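# Load a white part from the tote into the mould nest

## Task

Pick one white plastic part out of the blue tote and put it into the empty nest of the mould closest to the arms on the rotary table. It must go in narrow end first and sit fully down in the nest. The tote has to stay upright in its place with the remaining parts still inside it. Finish with both grippers released, so that neither arm is in contact with any movable object.

## Robot and tools

ROBOT. Two arms, left_arm and right_arm, each ending in a two-finger parallel gripper. Calibrated base positions in the scene frame: left_arm (+0.028, +0.316, +0.033) m, right_arm (-0.025, -0.372, +0.036) m, both turned only slightly about z. Joints from base outward, with ranges in rad: waist -2.618..3.054, shoulder 0..3.142, elbow 0..3.142 (straight at 2.901), wrist pitch -1.571..1.571, wrist yaw -1.571..1.571, wrist roll -2.094..2.094. The fingers point along the gripper's own +z and close along its own y. The reported hand position is a point between the pads, just under 1 cm behind the tips. A camera stand sits behind the arms. Loose objects may occasionally get a brief push from outside.

FRAME. All poses, velocities and targets are in the scene frame: origin at table-top height, halfway between the nominal bases; +x points out over the table, +z up, and left_arm is on the +y side (not necessarily the left of any image). Offsets use these same axes, and rotations turn the gripper about its Hand target position. Reported positions and orientations may be off by a few centimetres, more at long reach. Friction and gravity can leave a gripper short, low or tilted, so check position and orientation after each motion and correct. Each control step, the commanded orientation is clipped to within 40 degrees of the measured one.

execute_actions(actions, cameras). actions is a list of actions; each action is a list of at most 15 rows, one row per 1/30 s step; a short action repeats its final row until 15 steps. Every row is one flat list of 14 numbers, each in [-1, 1], covering both arms: left_arm dx, dy, dz, rx, ry, rz, opening, then right_arm in the same order. The six pose numbers are offsets, not poses: they are measured from that arm's Hand target as it was when the action began, and every row of one action refers to that same start (rows do not add up), while consecutive actions or calls do accumulate. Scale: 1.0 equals 0.6 m for dx, dy, dz and 180 degrees for the rotation vector rx, ry, rz. A translation longer than 1.0 may be shortened along its direction. Opening is absolute: +1 fully open (about 87 mm between pads), 0 roughly 31 to 49 mm, -0.5 roughly 8 to 21 mm, -1 shut. To hold an arm still, give zeros for its six pose numbers; always send the opening you want, because 0 is itself a command. cameras: list of names, ["all"], or []; by default images appear only with an empty actions list. An empty list also reports the current scene and task.

move(target, speed, blend, opening_speed, blocking, cameras). target is one 14-number row laid out as above, or a list of up to 15 such rows; every row is an offset from the Hand targets at the start of the move, not from the previous row. Each gripper follows a straight path. speed is top path speed in m/s, 0.002 to 2.9, default 0.25 (rotation up to twice that in rad/s); one value or one per target. blend is a corner radius in metres (0 means stop at each target). opening_speed is the finger rate per second on the -1..+1 scale, at least 0.2. The whole move is capped at 10 s. Paths do not avoid obstacles or the other arm; grippers lag and overshoot more when fast. Do not route a path near an arm's own base, as the elbow may whip around. blocking=false returns early while the move continues. The result adds a move: line giving the ending (done, off_target, moving, held, fault) and limits (paced = pose clipped, held = steps withheld).

wait(seconds): 0 to 3600; lets time pass with no new commands, ending early if a move finishes. stop(): brakes a running move. zoom_image(camera, region): region [x0, y0, x1, y1] in pixels of that camera's newest image, at most 504 by 504. finished_scene(scene): the current scene's number; ends the scene irreversibly, so call it only once the part is seated and both grippers are clear.

RESULTS. end_effector_position (m) and end_effector_quat_wxyz per arm; Hand target (the base for the next offsets; a gripper often rests short of it, and if so send the remaining gap as an extra offset); Tool commands; grip_measured on the same scale as the opening command (in Joint positions the gripper reads 0 closed to 1 open); Joint velocities (may be dropped when all are within noise); Joint torques, positive toward increasing joint angle, with offsets and noise, and the first three wrapping at ±28 N m; motor temperatures; MOTOR HOT above 75 °C and an OVER-TEMPERATURE FAULT at 90 °C, which folds that arm away for good.

GRIPPING. To hold a part, command an opening about 0.04 below the grip_measured value at first contact (up to 0.11 lower near the extremes). Each finger pushes at most about 20 N. Close slowly; a fast close squeezes too hard.

CAMERAS: cam_head_left, cam_head_right, cam_high, cam_low, cam_left_wrist, cam_right_wrist, each 896x504, calibrated in OpenCV pinhole conventions with small errors.

AVOID. Dropping the part or releasing it while it moves; letting anything leave the table; tipping or dragging the tote; striking the mould, table or other fixed items; the two grippers, housings or wrist cameras meeting (a moderate contact can fail everything); closing a gripper on the other arm's fingers; the wrist-camera cable touching anything; pressing into contact, since a blocked arm keeps pushing until commanded back past its gripper; holding loads or stretched poses long enough to overheat motors.

Each tool is called after "Call:" as a command line: name --argument value for each argument, lists and objects as JSON in quotes; but a table of rows of numbers goes row by row, as --pt "numbers of a row", without its own name.

## Session

Call:
execute_actions --actions '[]'

Scene clock: 0.00 s.
left_arm: end_effector_position=(+0.3122, +0.2435, +0.2621) grip_measured=+1.000 end_effector_quat_wxyz=(+0.541, +0.117, +0.829, +0.081) | right_arm: end_effector_position=(+0.2309, -0.4576, +0.1256) grip_measured=+1.000 end_effector_quat_wxyz=(+0.450, +0.116, +0.879, -0.110)
Joint positions: left_arm=[-0.537 0.881 0.854 -0.45 -0.507 0.043 1] | right_arm=[-0.232 0.823 0.419 -0.208 0.094 -0.044 1]
Joint velocities: within noise
Joint torques (N m): no reading
Motor temperatures (°C): left_arm=[29 31 34 27 27 29 28] | right_arm=[30 36 32 27 27 28 31]
Heat: left arm: 34 °C; right arm: 36 °C.
Hand target: left_arm +0.3126, +0.2432, +0.2664; +0.545, +0.115, +0.827, +0.079 | right_arm +0.2346, -0.4585, +0.1325; +0.459, +0.116, +0.874, -0.111
Tool commands: left_gripper/opening=+1.0 right_gripper/opening=+1.0
camera_calibration:
cam_left_wrist: T_world_to_cam=[[-0.11046, -0.96137, -0.2521, 0.33134], [-0.95249, 0.17484, -0.24938, 0.34196], [0.28383, 0.21258, -0.93502, 0.24326]] pos_world=[0.29327, 0.20704, 0.39626]
cam_right_wrist: T_world_to_cam=[[-0.30874, -0.94554, 0.10314, -0.37837], [-0.94826, 0.29753, -0.11083, 0.39441], [0.0741, -0.13202, -0.98847, 0.19185]] pos_world=[0.24297, -0.44979, 0.27238]

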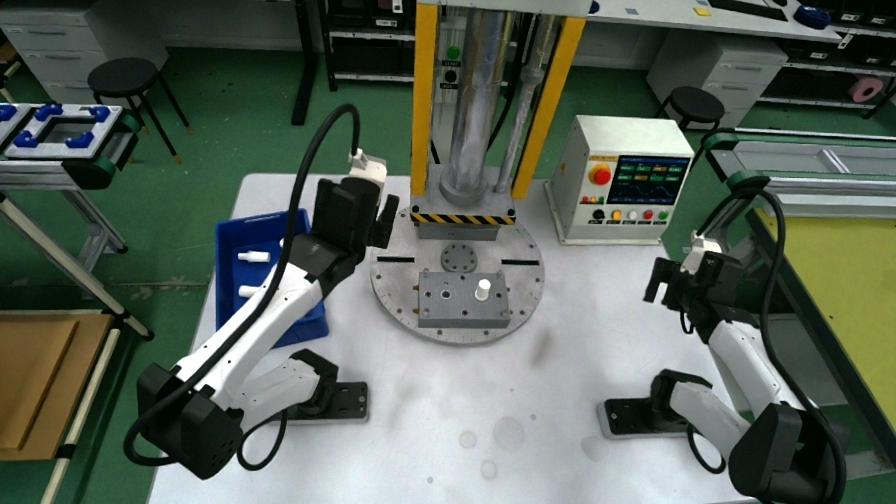

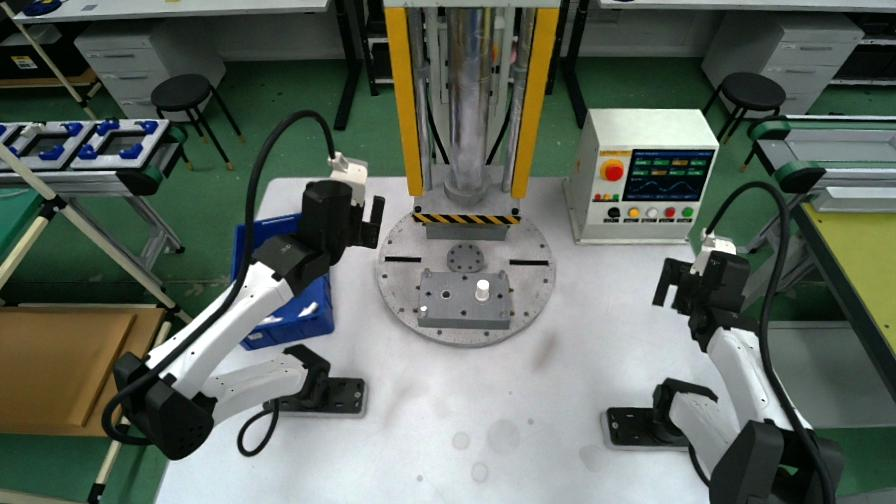

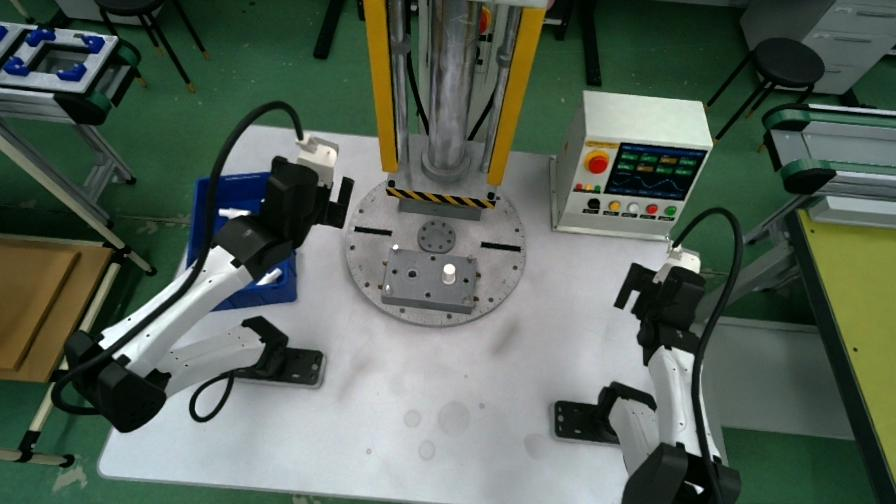

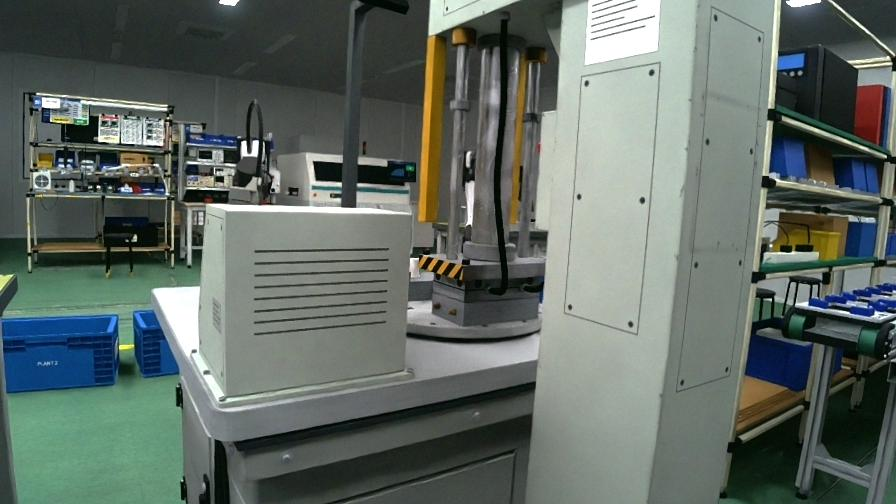

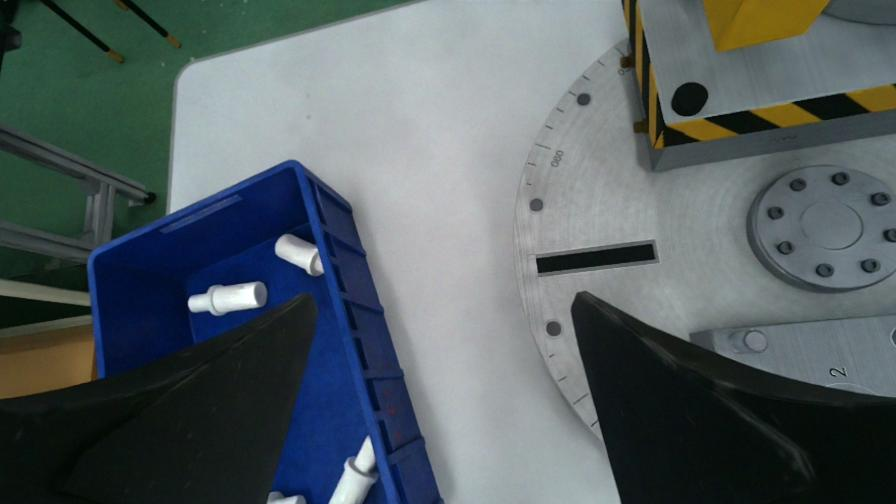

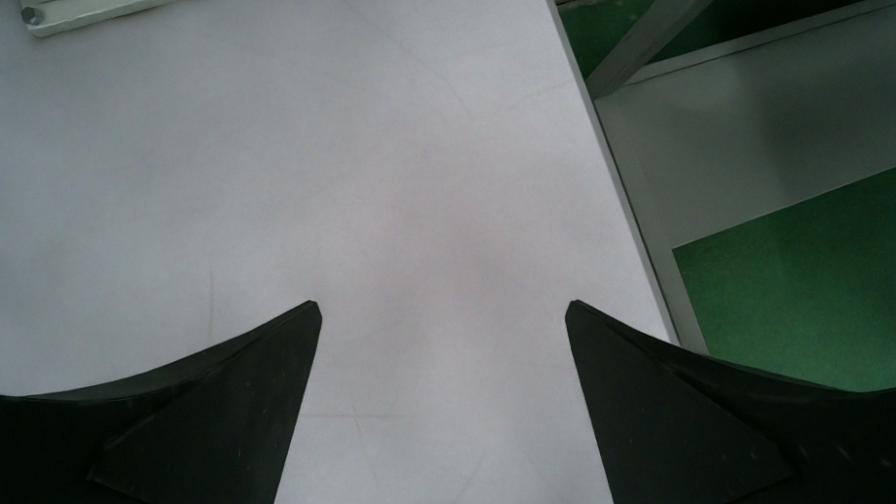

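Call:
zoom_image --camera "cam_left_wrist" --region '[80, 150, 460, 504]'

Call:
zoom_image --camera "cam_head_left" --region '[200, 190, 350, 350]'

Call:
zoom_image --camera "cam_head_right" --region '[370, 200, 560, 350]'

Scaled by 1.326 from the camera's image (finer frame: 1280x720).

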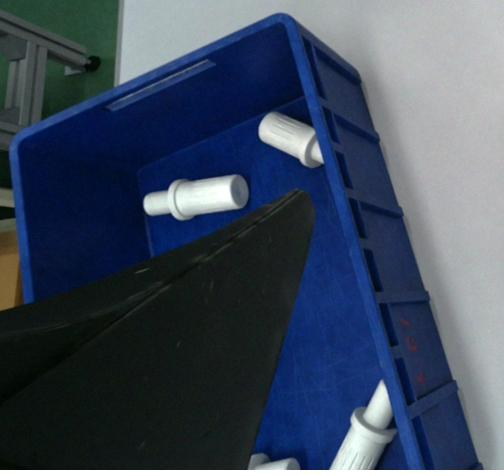

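Scaled by 3.150 from the camera's image (finer frame: 1280x720).

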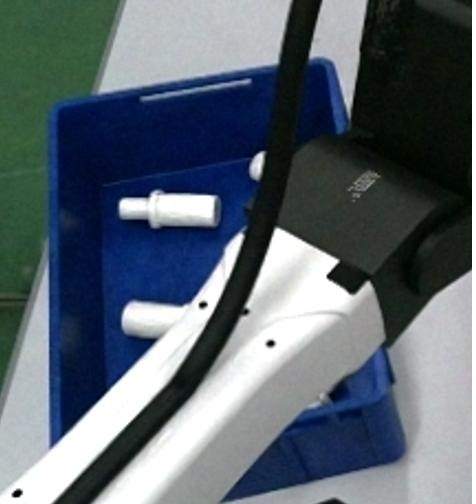

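Scaled by 2.653 from the camera's image (finer frame: 1280x720).

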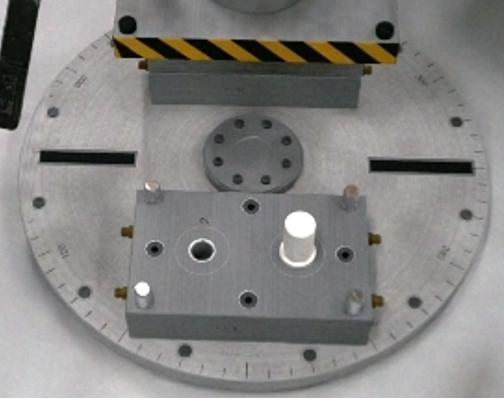

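Call:
move --target '[-0.05,0.38,0.1,0,0,0,1,0,0,0,0,0,0,1]' --speed 0.5 --cameras '["cam_left_wrist","cam_head_right"]'

Scene clock: 42.37 s.
left_arm: end_effector_position=(+0.2818, +0.4700, +0.3187) grip_measured=+1.000 end_effector_quat_wxyz=(+0.541, +0.107, +0.831, +0.077) | right_arm: end_effector_position=(+0.2309, -0.4576, +0.1256) grip_measured=+1.000 end_effector_quat_wxyz=(+0.450, +0.116, +0.879, -0.110)
Joint positions: left_arm=[0.92 1.034 1.184 -0.764 0.794 0.734 1] | right_arm=[-0.232 0.823 0.419 -0.208 0.094 -0.044 1]
Joint torques (N m): left_arm=[1.37 -1.29 10.58 1.45 0.58 0.1] | right_arm=[-0.4 -1.25 8.31 2.11 0.11 0.03]
Motor temperatures (°C): left_arm=[29 31 41 31 27 29 28] | right_arm=[30 36 39 34 27 28 31]
Heat: left arm: 41 °C; right arm: 39 °C.
Hand target: left_arm +0.2827, +0.4713, +0.3265; +0.546, +0.115, +0.826, +0.079 | right_arm +0.2346, -0.4585, +0.1325; +0.459, +0.116, +0.874, -0.111
Off the commanded pose: left_arm 0.008 m, 1 deg | right_arm 0.008 m, 1 deg.
move: done
cam_left_wrist: T_world_to_cam=[[-0.09878, -0.96728, -0.2337, 0.55355], [-0.95517, 0.15803, -0.25033, 0.2965], [0.27907, 0.1985, -0.93953, 0.26604]] pos_world=[0.26365, 0.43578, 0.45354]
Images, in order (width x height): cam_head_right 896x504, cam_left_wrist 896x504.

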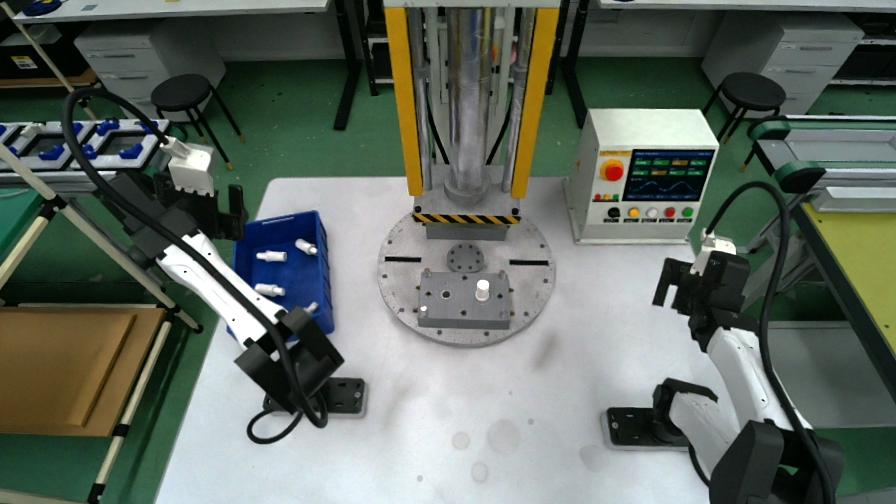

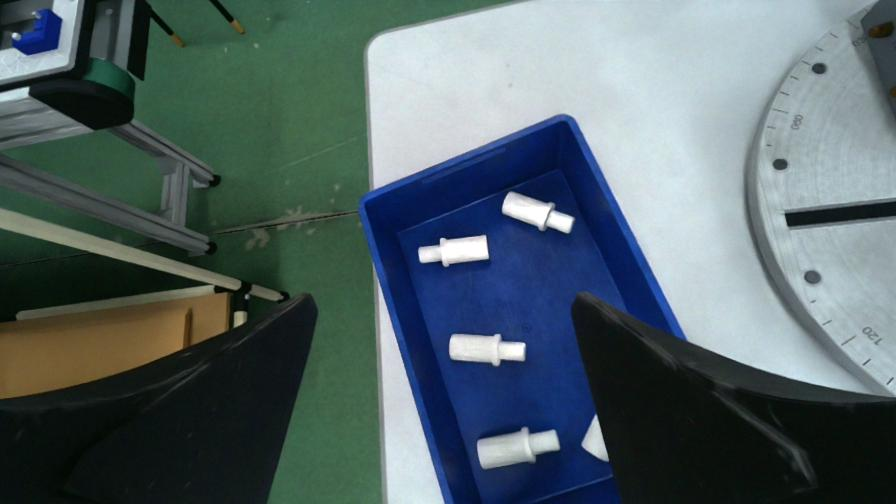

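Call:
move --target '[0.0105,0.066,-0.21,-0.198,0.1124,0.4903,0.6,0,0,0,0,0,0,1]' --speed 0.5 --cameras '["cam_left_wrist","cam_head_right"]'

Scene clock: 141.60 s.
left_arm: end_effector_position=(+0.2864, +0.5067, +0.1968) grip_measured=+0.600 end_effector_quat_wxyz=(+0.207, -0.622, +0.736, +0.170) | right_arm: end_effector_position=(+0.2309, -0.4576, +0.1256) grip_measured=+1.000 end_effector_quat_wxyz=(+0.450, +0.116, +0.879, -0.110)
Joint positions: left_arm=[0.515 1.519 1.39 -1.078 -0.412 -0.823 0.8] | right_arm=[-0.232 0.823 0.419 -0.208 0.094 -0.044 1]
Joint torques (N m): left_arm=[0.49 -4.42 10.47 0.88 -0.39 -0.08] | right_arm=[-0.29 -1.25 8.24 2.15 0.09 0.01]
Motor temperatures (°C): left_arm=[29 31 46 32 28 29 28] | right_arm=[30 36 44 38 27 28 31]
Heat: left arm: 46 °C; right arm: 44 °C.
Hand target: left_arm +0.2890, +0.5108, +0.2004; +0.209, -0.625, +0.731, +0.179 | right_arm +0.2346, -0.4585, +0.1325; +0.459, +0.116, +0.874, -0.111
Off the commanded pose: left_arm 0.006 m, 1 deg | right_arm 0.008 m, 1 deg.
move: done
cam_left_wrist: T_world_to_cam=[[0.98565, -0.16793, 0.01691, -0.20393], [-0.16399, -0.92918, 0.33126, 0.47431], [-0.03992, -0.32928, -0.94339, 0.50244]] pos_world=[0.29885, 0.57191, 0.32032]
Images, in order (width x height): cam_head_right 896x504, cam_left_wrist 896x504.

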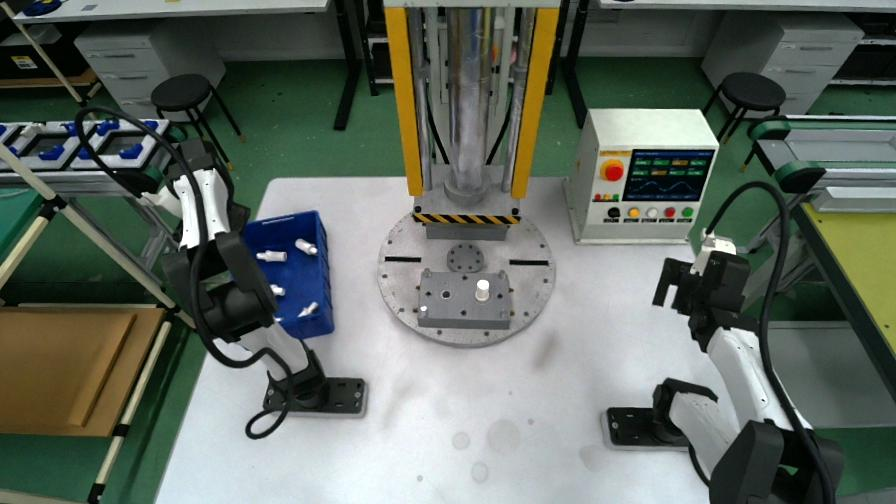

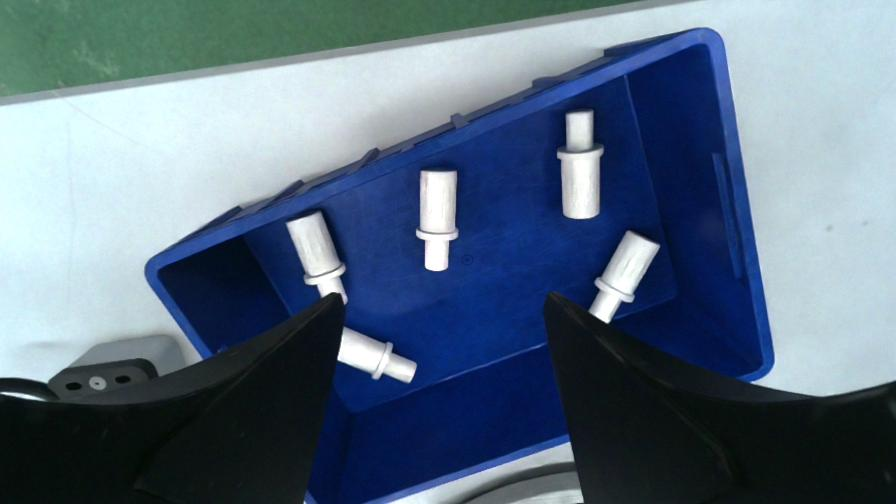

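Call:
move --pt "0 -0.0113 -0.2 0 0 0 0.2 0 0 0 0 0 0 1" --pt "0 -0.0113 -0.29 0 0 0 0.2 0 0 0 0 0 0 1" --speed '[0.3,0.1]' --blend '[0.01,0]' --cameras '["cam_left_wrist","cam_high"]'

Scene clock: 154.70 s.
left_arm: end_effector_position=(+0.2910, +0.5028, +0.0329) grip_measured=+0.200 end_effector_quat_wxyz=(+0.210, -0.627, +0.732, +0.167) | right_arm: end_effector_position=(+0.2309, -0.4576, +0.1256) grip_measured=+1.000 end_effector_quat_wxyz=(+0.450, +0.116, +0.879, -0.110)
Joint positions: left_arm=[0.498 1.666 0.861 -0.404 -0.416 -0.854 0.6] | right_arm=[-0.232 0.823 0.419 -0.208 0.094 -0.044 1]
Joint torques (N m): left_arm=[0.2 -4.88 5.85 1.15 -0.43 0] | right_arm=[-0.29 -1.25 8.24 2.14 0.11 0.02]
Heat: left arm: 45 °C; right arm: 44 °C.
Hand target: left_arm +0.2890, +0.5041, +0.0265; +0.209, -0.625, +0.731, +0.179 | right_arm +0.2346, -0.4585, +0.1325; +0.459, +0.116, +0.874, -0.111
Off the commanded pose: left_arm 0.007 m, 1 deg | right_arm 0.008 m, 1 deg.
move: done
cam_left_wrist: T_world_to_cam=[[0.98711, -0.15744, 0.02886, -0.21238], [-0.15808, -0.93056, 0.33025, 0.52477], [-0.02514, -0.33055, -0.94345, 0.3431]] pos_world=[0.30122, 0.56831, 0.15652]
Images, in order (width x height): cam_high 896x504, cam_left_wrist 896x504.

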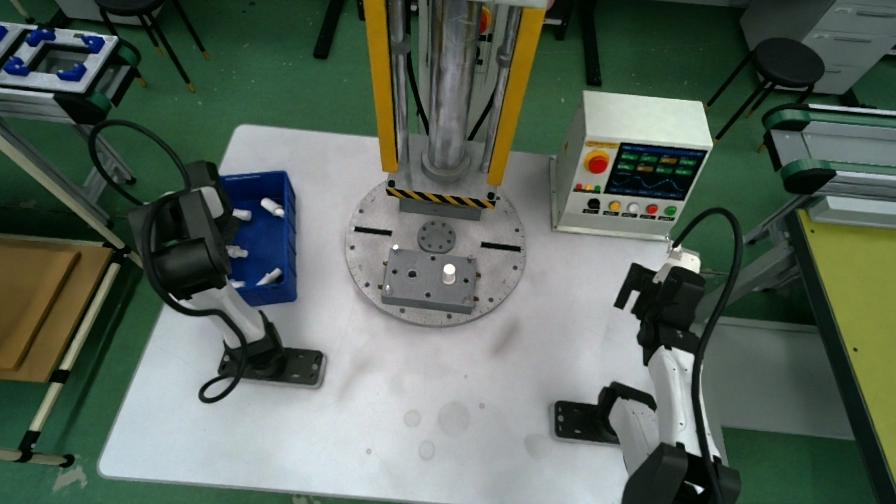

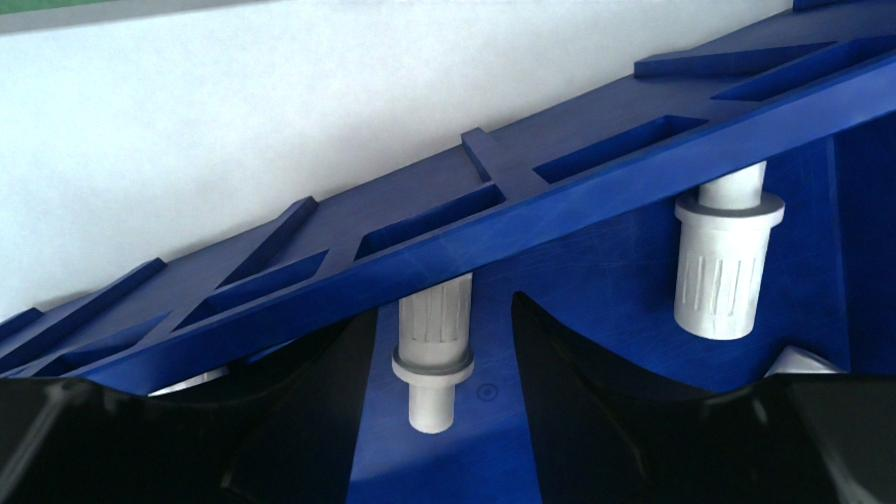

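Call:
move --pt "0 0 -0.019 0 0 0 0.2 0 0 0 0 0 0 1" --pt "0 0 -0.019 0 0 0 -0.7 0 0 0 0 0 0 1" --speed 0.05 --opening_speed 1.2 --cameras '["cam_left_wrist"]'

Scene clock: 161.63 s.
left_arm: end_effector_position=(+0.2920, +0.5004, +0.0217) grip_measured=-0.186 end_effector_quat_wxyz=(+0.211, -0.622, +0.735, +0.169) | right_arm: end_effector_position=(+0.2309, -0.4576, +0.1256) grip_measured=+1.000 end_effector_quat_wxyz=(+0.450, +0.116, +0.879, -0.110)
Joint positions: left_arm=[0.486 1.693 0.837 -0.355 -0.422 -0.854 0.407] | right_arm=[-0.232 0.823 0.419 -0.208 0.094 -0.044 1]
Joint torques (N m): left_arm=[1.11 -4.79 5.75 1.18 -0.36 0] | right_arm=[-0.44 -1.22 8.24 2.13 0.09 0.02]
Heat: left arm: 44 °C; right arm: 44 °C.
Hand target: left_arm +0.2890, +0.5040, +0.0151; +0.209, -0.625, +0.731, +0.178 | right_arm +0.2346, -0.4585, +0.1325; +0.459, +0.116, +0.874, -0.111
Off the commanded pose: left_arm 0.008 m, 1 deg | right_arm 0.008 m, 1 deg.
move: done; target 2's new opening was sent with left_arm's hand 0.013 m and 1 deg from that target
cam_left_wrist: T_world_to_cam=[[0.98572, -0.16673, 0.0237, -0.20836], [-0.16523, -0.93038, 0.32724, 0.52841], [-0.03251, -0.32649, -0.94464, 0.33187]] pos_world=[0.30349, 0.56523, 0.14552]

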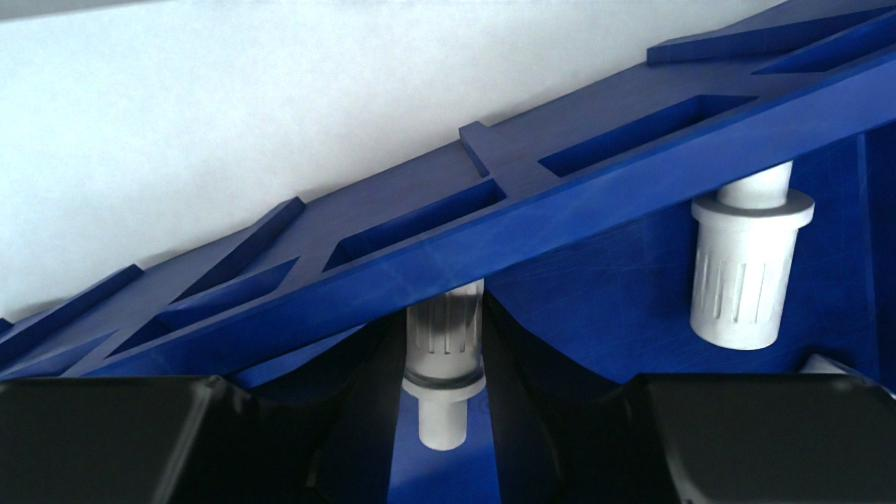

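Call:
move --pt "0 0 0.333 0 0 0 -0.7 0 0 0 0 0 0 1" --pt "0.035 -0.398 0.333 0 0 -0.45 -0.7 0 0 0 0 0 0 1" --pt "0.035 -0.398 0.06 0 0 -0.45 -0.7 0 0 0 0 0 0 1" --speed '[0.25,0.4,0.25]' --blend '[0.02,0.03,0]' --cameras '["cam_left_wrist","cam_head_left"]'

Scene clock: 177.17 s.
left_arm: end_effector_position=(+0.3092, +0.2682, +0.0555) grip_measured=-0.186 end_effector_quat_wxyz=(+0.274, -0.009, +0.962, +0.004) | right_arm: end_effector_position=(+0.2309, -0.4576, +0.1256) grip_measured=+1.000 end_effector_quat_wxyz=(+0.450, +0.116, +0.879, -0.110)
Joint positions: left_arm=[-0.205 1.368 0.656 -0.315 -0.126 -0.2 0.407] | right_arm=[-0.232 0.823 0.419 -0.208 0.094 -0.044 1]
Joint torques (N m): left_arm=[0.25 -3.32 6.64 1.52 0.11 0.11] | right_arm=[-0.38 -1.24 8.16 2.15 0.09 0.04]
Heat: left arm: 43 °C; right arm: 45 °C.
Hand target: left_arm +0.3100, +0.2652, +0.0511; +0.275, +0.000, +0.961, +0.000 | right_arm +0.2346, -0.4585, +0.1325; +0.459, +0.116, +0.874, -0.111
Off the commanded pose: left_arm 0.005 m, 1 deg | right_arm 0.008 m, 1 deg.
move: done
cam_left_wrist: T_world_to_cam=[[0.02005, -0.99977, 0.00724, 0.25809], [-0.94773, -0.0167, 0.31863, 0.30149], [-0.31844, -0.01325, -0.94785, 0.29323]] pos_world=[0.37393, 0.26695, 0.18001]
Images, in order (width x height): cam_head_left 896x504, cam_left_wrist 896x504.

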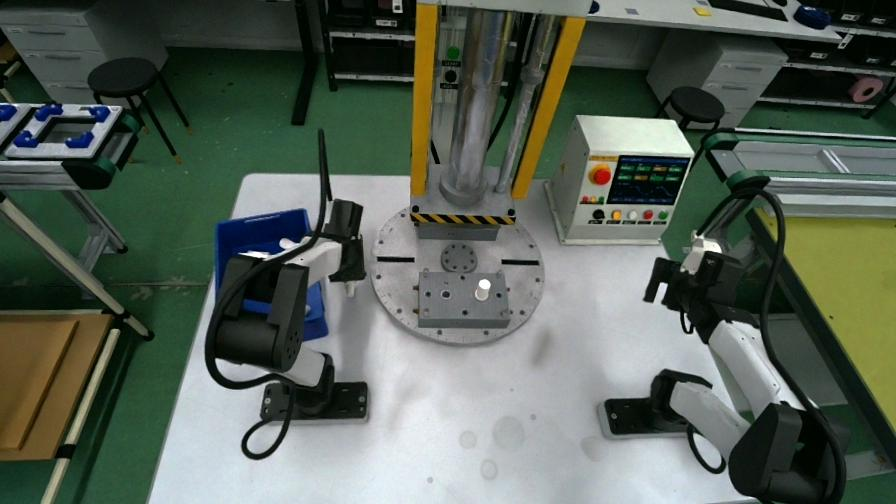

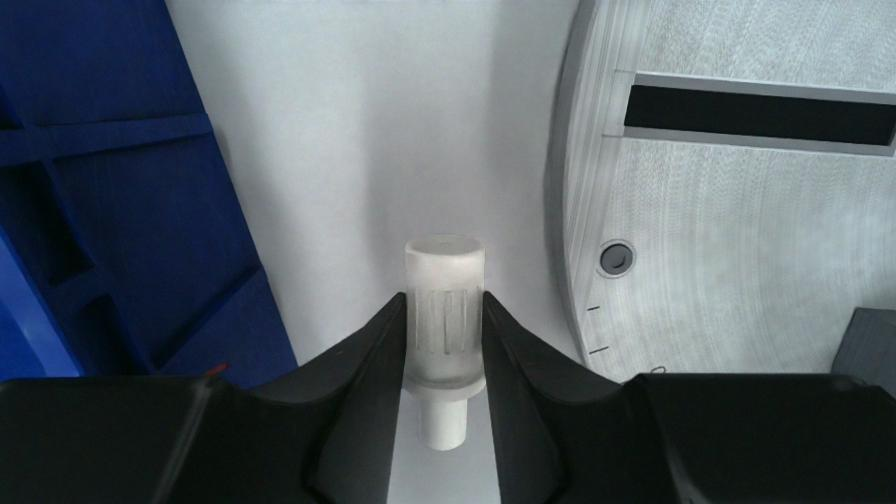

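Call:
move --target '[0,-0.004,-0.065,0,0,0.008,-0.7,0,0,0,0,0,0,1]' --speed 0.06 --cameras '["cam_left_wrist"]'

Scene clock: 184.90 s.
left_arm: end_effector_position=(+0.3110, +0.2633, +0.0183) grip_measured=-0.186 end_effector_quat_wxyz=(+0.274, -0.011, +0.962, +0.000) | right_arm: end_effector_position=(+0.2309, -0.4576, +0.1256) grip_measured=+1.000 end_effector_quat_wxyz=(+0.450, +0.116, +0.879, -0.110)
Joint positions: left_arm=[-0.218 1.481 0.572 -0.119 -0.126 -0.218 0.407] | right_arm=[-0.232 0.823 0.419 -0.208 0.094 -0.044 1]
Joint torques (N m): left_arm=[0.02 -3.38 5.41 1.58 -0.1 -0.04] | right_arm=[-0.28 -1.25 8.13 2.14 0.08 0.02]
Heat: left arm: 43 °C; right arm: 45 °C.
Hand target: left_arm +0.3101, +0.2629, +0.0121; +0.275, -0.012, +0.961, +0.003 | right_arm +0.2346, -0.4585, +0.1325; +0.459, +0.116, +0.874, -0.111
Off the commanded pose: left_arm 0.006 m, 0 deg | right_arm 0.008 m, 1 deg.
move: done
cam_left_wrist: T_world_to_cam=[[0.02267, -0.9996, 0.0167, 0.25249], [-0.94765, -0.01616, 0.3189, 0.31491], [-0.31851, -0.02305, -0.94764, 0.26102]] pos_world=[0.37583, 0.26349, 0.14271]

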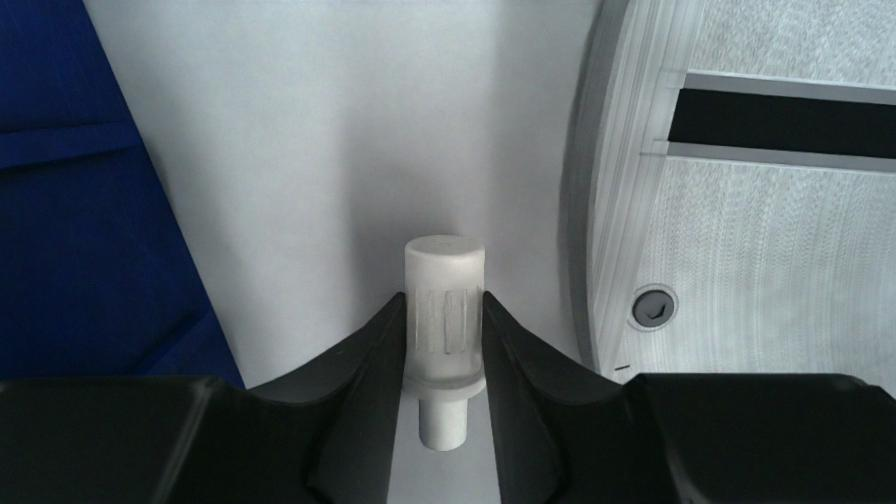

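Call:
move --target '[0,0,-0.008,0,0,0,-0.7,0,0,0,0,0,0,1]' --speed 0.05 --cameras '["cam_left_wrist"]'

Scene clock: 189.77 s.
left_arm: end_effector_position=(+0.3112, +0.2632, +0.0176) grip_measured=-0.186 end_effector_quat_wxyz=(+0.276, -0.011, +0.961, -0.001) | right_arm: end_effector_position=(+0.2309, -0.4576, +0.1256) grip_measured=+1.000 end_effector_quat_wxyz=(+0.450, +0.116, +0.879, -0.110)
Joint positions: left_arm=[-0.218 1.481 0.567 -0.109 -0.126 -0.218 0.407] | right_arm=[-0.232 0.823 0.419 -0.208 0.094 -0.044 1]
Joint torques (N m): left_arm=[0.01 -2.35 4.94 1.73 -0.11 -0.06] | right_arm=[-0.47 -1.24 8.13 2.12 0.11 0.04]
Heat: left arm: 42 °C; right arm: 45 °C.
Hand target: left_arm +0.3100, +0.2629, +0.0073; +0.275, -0.012, +0.961, +0.004 | right_arm +0.2346, -0.4585, +0.1325; +0.459, +0.116, +0.874, -0.111
Off the commanded pose: left_arm 0.010 m, 1 deg | right_arm 0.008 m, 1 deg.
move: done
cam_left_wrist: T_world_to_cam=[[0.02263, -0.99958, 0.01784, 0.25244], [-0.94905, -0.01587, 0.31472, 0.31582], [-0.3143, -0.02405, -0.94902, 0.25943]] pos_world=[0.37556, 0.26359, 0.14231]

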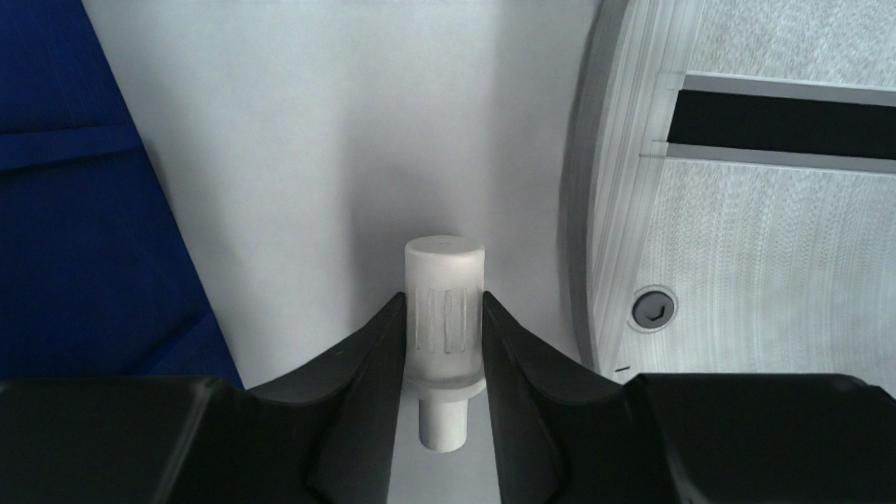

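Call:
move --pt "0 0 0.006 0 0 0 0.2 0 0 0 0 0 0 1" --pt "-0.07 0 0.15 0 0 0 0.2 0 0 0 0 0 0 1" --pt "0.0 0 0.15 0 0.222 0 0.2 0 0 0 0 0 0 1" --speed '[0.05,0.2,0.3]' --blend '[0,0.02,0]' --opening_speed 0.8 --cameras '["cam_left_wrist","cam_head_left"]'

Scene clock: 204.87 s.
left_arm: end_effector_position=(+0.3064, +0.2631, +0.0977) grip_measured=+0.200 end_effector_quat_wxyz=(-0.065, -0.011, +0.998, +0.013) | right_arm: end_effector_position=(+0.2309, -0.4576, +0.1256) grip_measured=+1.000 end_effector_quat_wxyz=(+0.450, +0.116, +0.879, -0.110)
Joint positions: left_arm=[-0.151 1.923 1.466 -1.246 -0.004 -0.185 0.6] | right_arm=[-0.232 0.823 0.419 -0.208 0.094 -0.044 1]
Joint torques (N m): left_arm=[1.29 -6.61 9.26 -0.07 0.22 0.1] | right_arm=[-0.36 -1.44 8.29 2.12 0.05 0.01]
Heat: left arm: 42 °C; right arm: 45 °C.
Hand target: left_arm +0.3100, +0.2628, +0.0973; -0.070, -0.011, +0.997, +0.007 | right_arm +0.2346, -0.4585, +0.1325; +0.459, +0.116, +0.874, -0.111
Off the commanded pose: left_arm 0.004 m, 1 deg | right_arm 0.008 m, 1 deg.
move: done
cam_left_wrist: T_world_to_cam=[[0.02743, -0.9994, -0.02102, 0.25329], [-0.53137, -0.03239, 0.84652, 0.11039], [-0.84669, -0.01205, -0.53195, 0.45309]] pos_world=[0.43534, 0.26217, 0.1529]
Images, in order (width x height): cam_head_left 896x504, cam_left_wrist 896x504.

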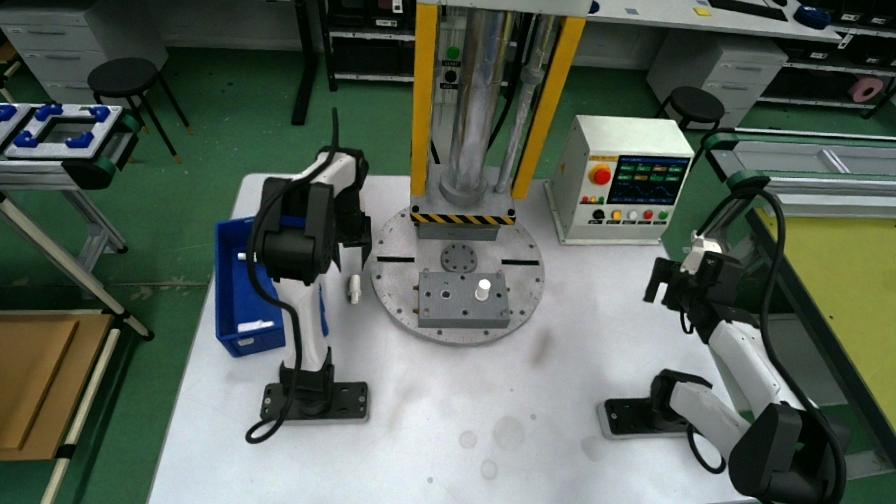

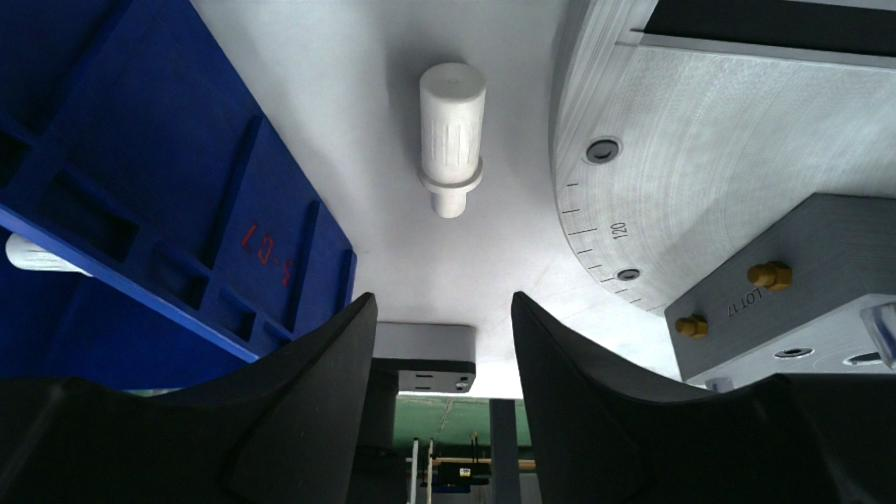

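Call:
move --pt "-0.004 -0.005 -0.137 0 0 0 0.2 0 0 0 0 0 0 1" --pt "-0.004 -0.005 -0.137 0 0 0 -0.7 0 0 0 0 0 0 1" --speed '[0.15,0.05]' --opening_speed 1.2 --cameras '["cam_left_wrist"]'

Scene clock: 217.67 s.
left_arm: end_effector_position=(+0.3099, +0.2621, +0.0238) grip_measured=-0.200 end_effector_quat_wxyz=(-0.062, -0.011, +0.998, +0.012) | right_arm: end_effector_position=(+0.2309, -0.4576, +0.1256) grip_measured=+1.000 end_effector_quat_wxyz=(+0.450, +0.116, +0.879, -0.110)
Joint positions: left_arm=[-0.151 2.025 1.302 -0.973 -0.001 -0.185 0.4] | right_arm=[-0.232 0.823 0.419 -0.208 0.094 -0.044 1]
Joint torques (N m): left_arm=[0.54 -6.74 5.53 0.26 0.22 0.01] | right_arm=[-0.42 -1.39 8.31 2.11 0.1 0.01]
Heat: left arm: 43 °C; right arm: 46 °C.
Hand target: left_arm +0.3076, +0.2599, +0.0150; -0.070, -0.011, +0.997, +0.007 | right_arm +0.2346, -0.4585, +0.1325; +0.459, +0.116, +0.874, -0.111
Off the commanded pose: left_arm 0.009 m, 1 deg | right_arm 0.008 m, 1 deg.
move: done
cam_left_wrist: T_world_to_cam=[[0.02782, -0.99946, -0.0175, 0.25042], [-0.53676, -0.0297, 0.84321, 0.17576], [-0.84328, -0.01406, -0.5373, 0.41634]] pos_world=[0.43847, 0.26136, 0.07987]

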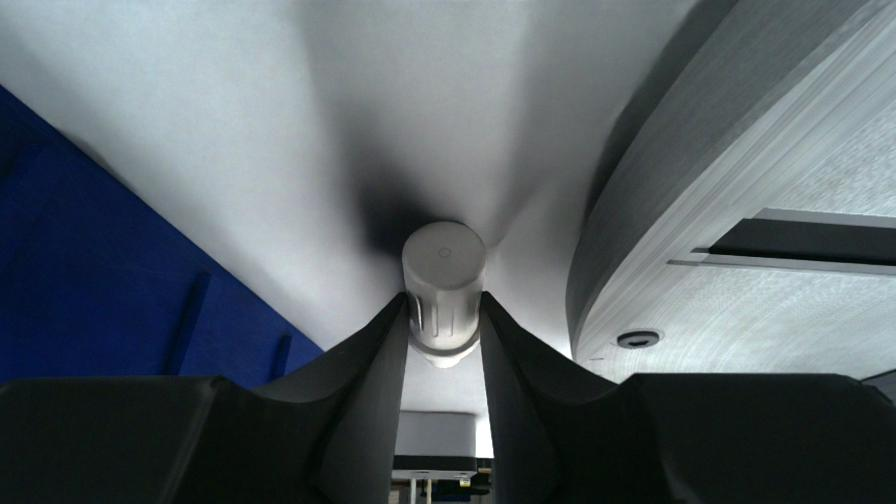

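Call:
move --pt "0 0 0.3 0 0 0 -0.7 0 0 0 0 0 0 1" --pt "-0.1 -0.18 0.39 -0.1527 -0.489 -0.1603 -0.7 0 0 0 0 0 0 1" --pt "-0.18 -0.333 0.36 -0.1527 -0.489 -0.1603 -0.7 0 0 0 0 0 0 1" --speed '[0.25,0.3,0.25]' --blend '[0.03,0.02,0]' --cameras '["cam_left_wrist","cam_head_left","cam_high"]'

Scene clock: 247.27 s.
left_arm: end_effector_position=(+0.1992, +0.0609, +0.2305) grip_measured=-0.200 end_effector_quat_wxyz=(+0.626, +0.230, +0.718, -0.199) | right_arm: end_effector_position=(+0.2309, -0.4576, +0.1256) grip_measured=+1.000 end_effector_quat_wxyz=(+0.450, +0.116, +0.879, -0.110)
Joint positions: left_arm=[-1.343 0.812 0.459 0.167 -0.728 -0.122 0.4] | right_arm=[-0.232 0.823 0.419 -0.208 0.094 -0.044 1]
Joint torques (N m): left_arm=[0.06 -0.64 7.98 2.07 -0.17 0.07] | right_arm=[-0.32 -1.32 8.31 2.12 0.06 0.01]
Heat: left arm: 42 °C; right arm: 46 °C.
Hand target: left_arm +0.1995, +0.0601, +0.2310; +0.631, +0.225, +0.715, -0.199 | right_arm +0.2346, -0.4585, +0.1325; +0.459, +0.116, +0.874, -0.111
Off the commanded pose: left_arm 0.001 m, 1 deg | right_arm 0.008 m, 1 deg.
move: done
cam_left_wrist: T_world_to_cam=[[-0.58521, -0.81086, 0.00558, 0.16132], [-0.69186, 0.49571, -0.52498, 0.25035], [0.42292, -0.31109, -0.85109, 0.26938]] pos_world=[0.15368, 0.09051, 0.3598]
Images, in order (width x height): cam_head_left 896x504, cam_high 896x504, cam_left_wrist 896x504.

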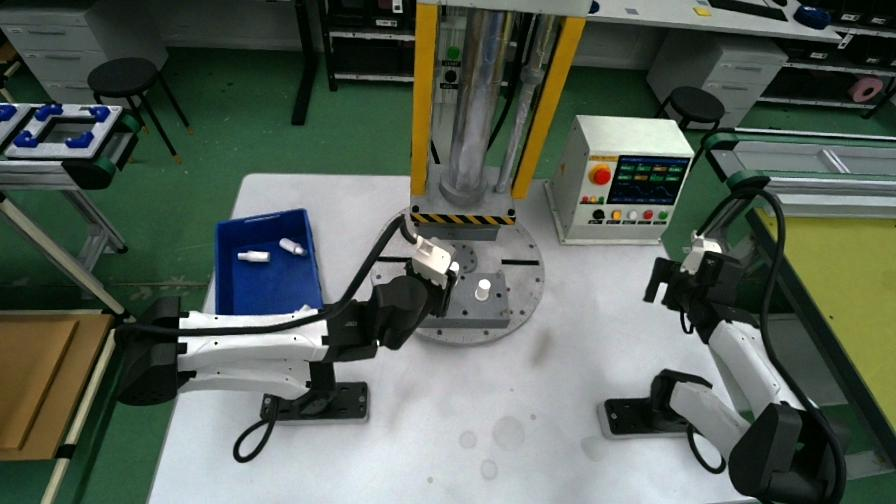

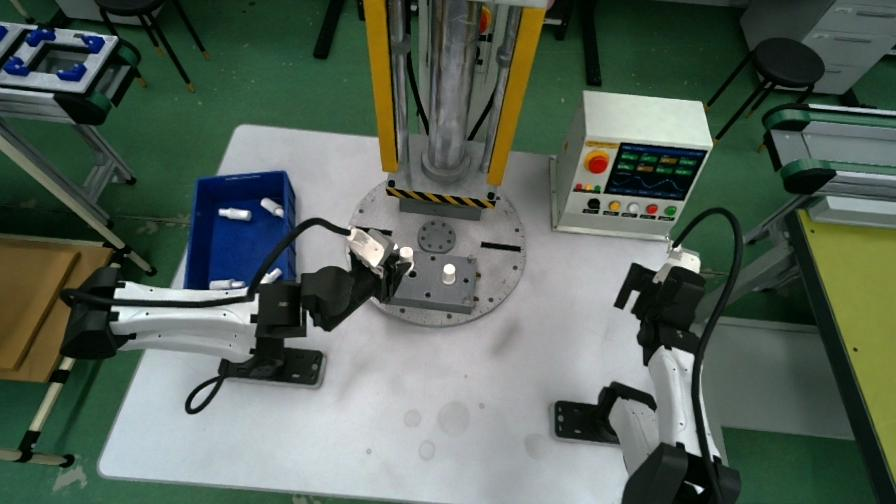

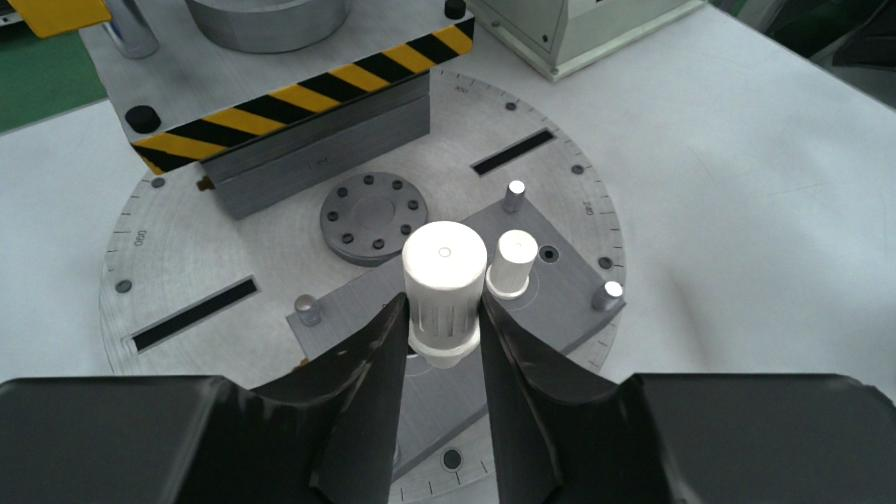

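Call:
move --target '[-0.075,-0.13,0,0,0,0,-0.7,0,0,0,0,0,0,1]' --speed 0.3 --cameras '["cam_left_wrist"]'

Scene clock: 258.10 s.
left_arm: end_effector_position=(+0.1555, -0.0104, +0.2179) grip_measured=-0.200 end_effector_quat_wxyz=(+0.625, +0.246, +0.718, -0.183) | right_arm: end_effector_position=(+0.2309, -0.4576, +0.1256) grip_measured=+1.000 end_effector_quat_wxyz=(+0.450, +0.116, +0.879, -0.110)
Joint positions: left_arm=[-1.6 1.196 0.609 0.311 -0.979 -0.188 0.4] | right_arm=[-0.232 0.823 0.419 -0.208 0.094 -0.044 1]
Joint torques (N m): left_arm=[0.09 -2.62 11.19 1.9 -0.24 -0.08] | right_arm=[-0.34 -1.35 8.14 2.11 0.09 0.01]
Heat: left arm: 42 °C; right arm: 46 °C.
Hand target: left_arm +0.1546, -0.0179, +0.2311; +0.631, +0.225, +0.715, -0.199 | right_arm +0.2346, -0.4585, +0.1325; +0.459, +0.116, +0.874, -0.111
Off the commanded pose: left_arm 0.015 m, 3 deg | right_arm 0.008 m, 1 deg.
move: off_target (left_arm)
cam_left_wrist: T_world_to_cam=[[-0.58736, -0.80854, -0.03565, 0.08737], [-0.68436, 0.5197, -0.51144, 0.24501], [0.43205, -0.276, -0.85858, 0.25567]] pos_world=[0.10853, 0.01388, 0.34794]

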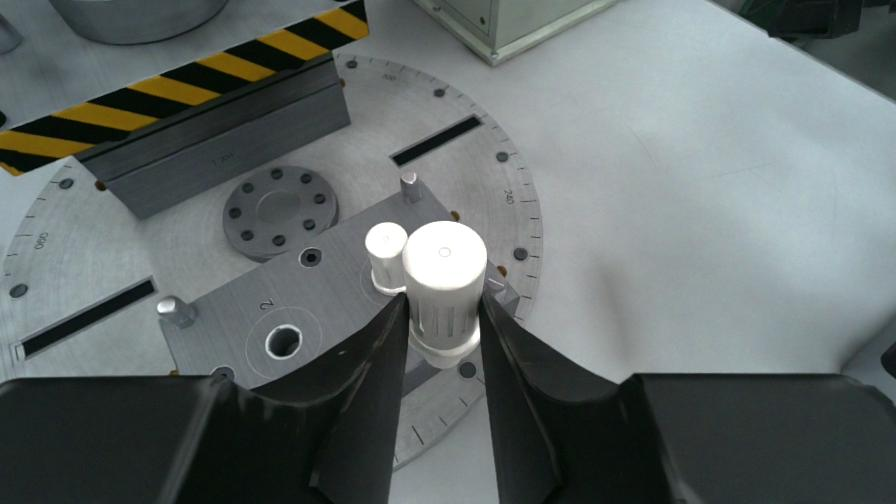

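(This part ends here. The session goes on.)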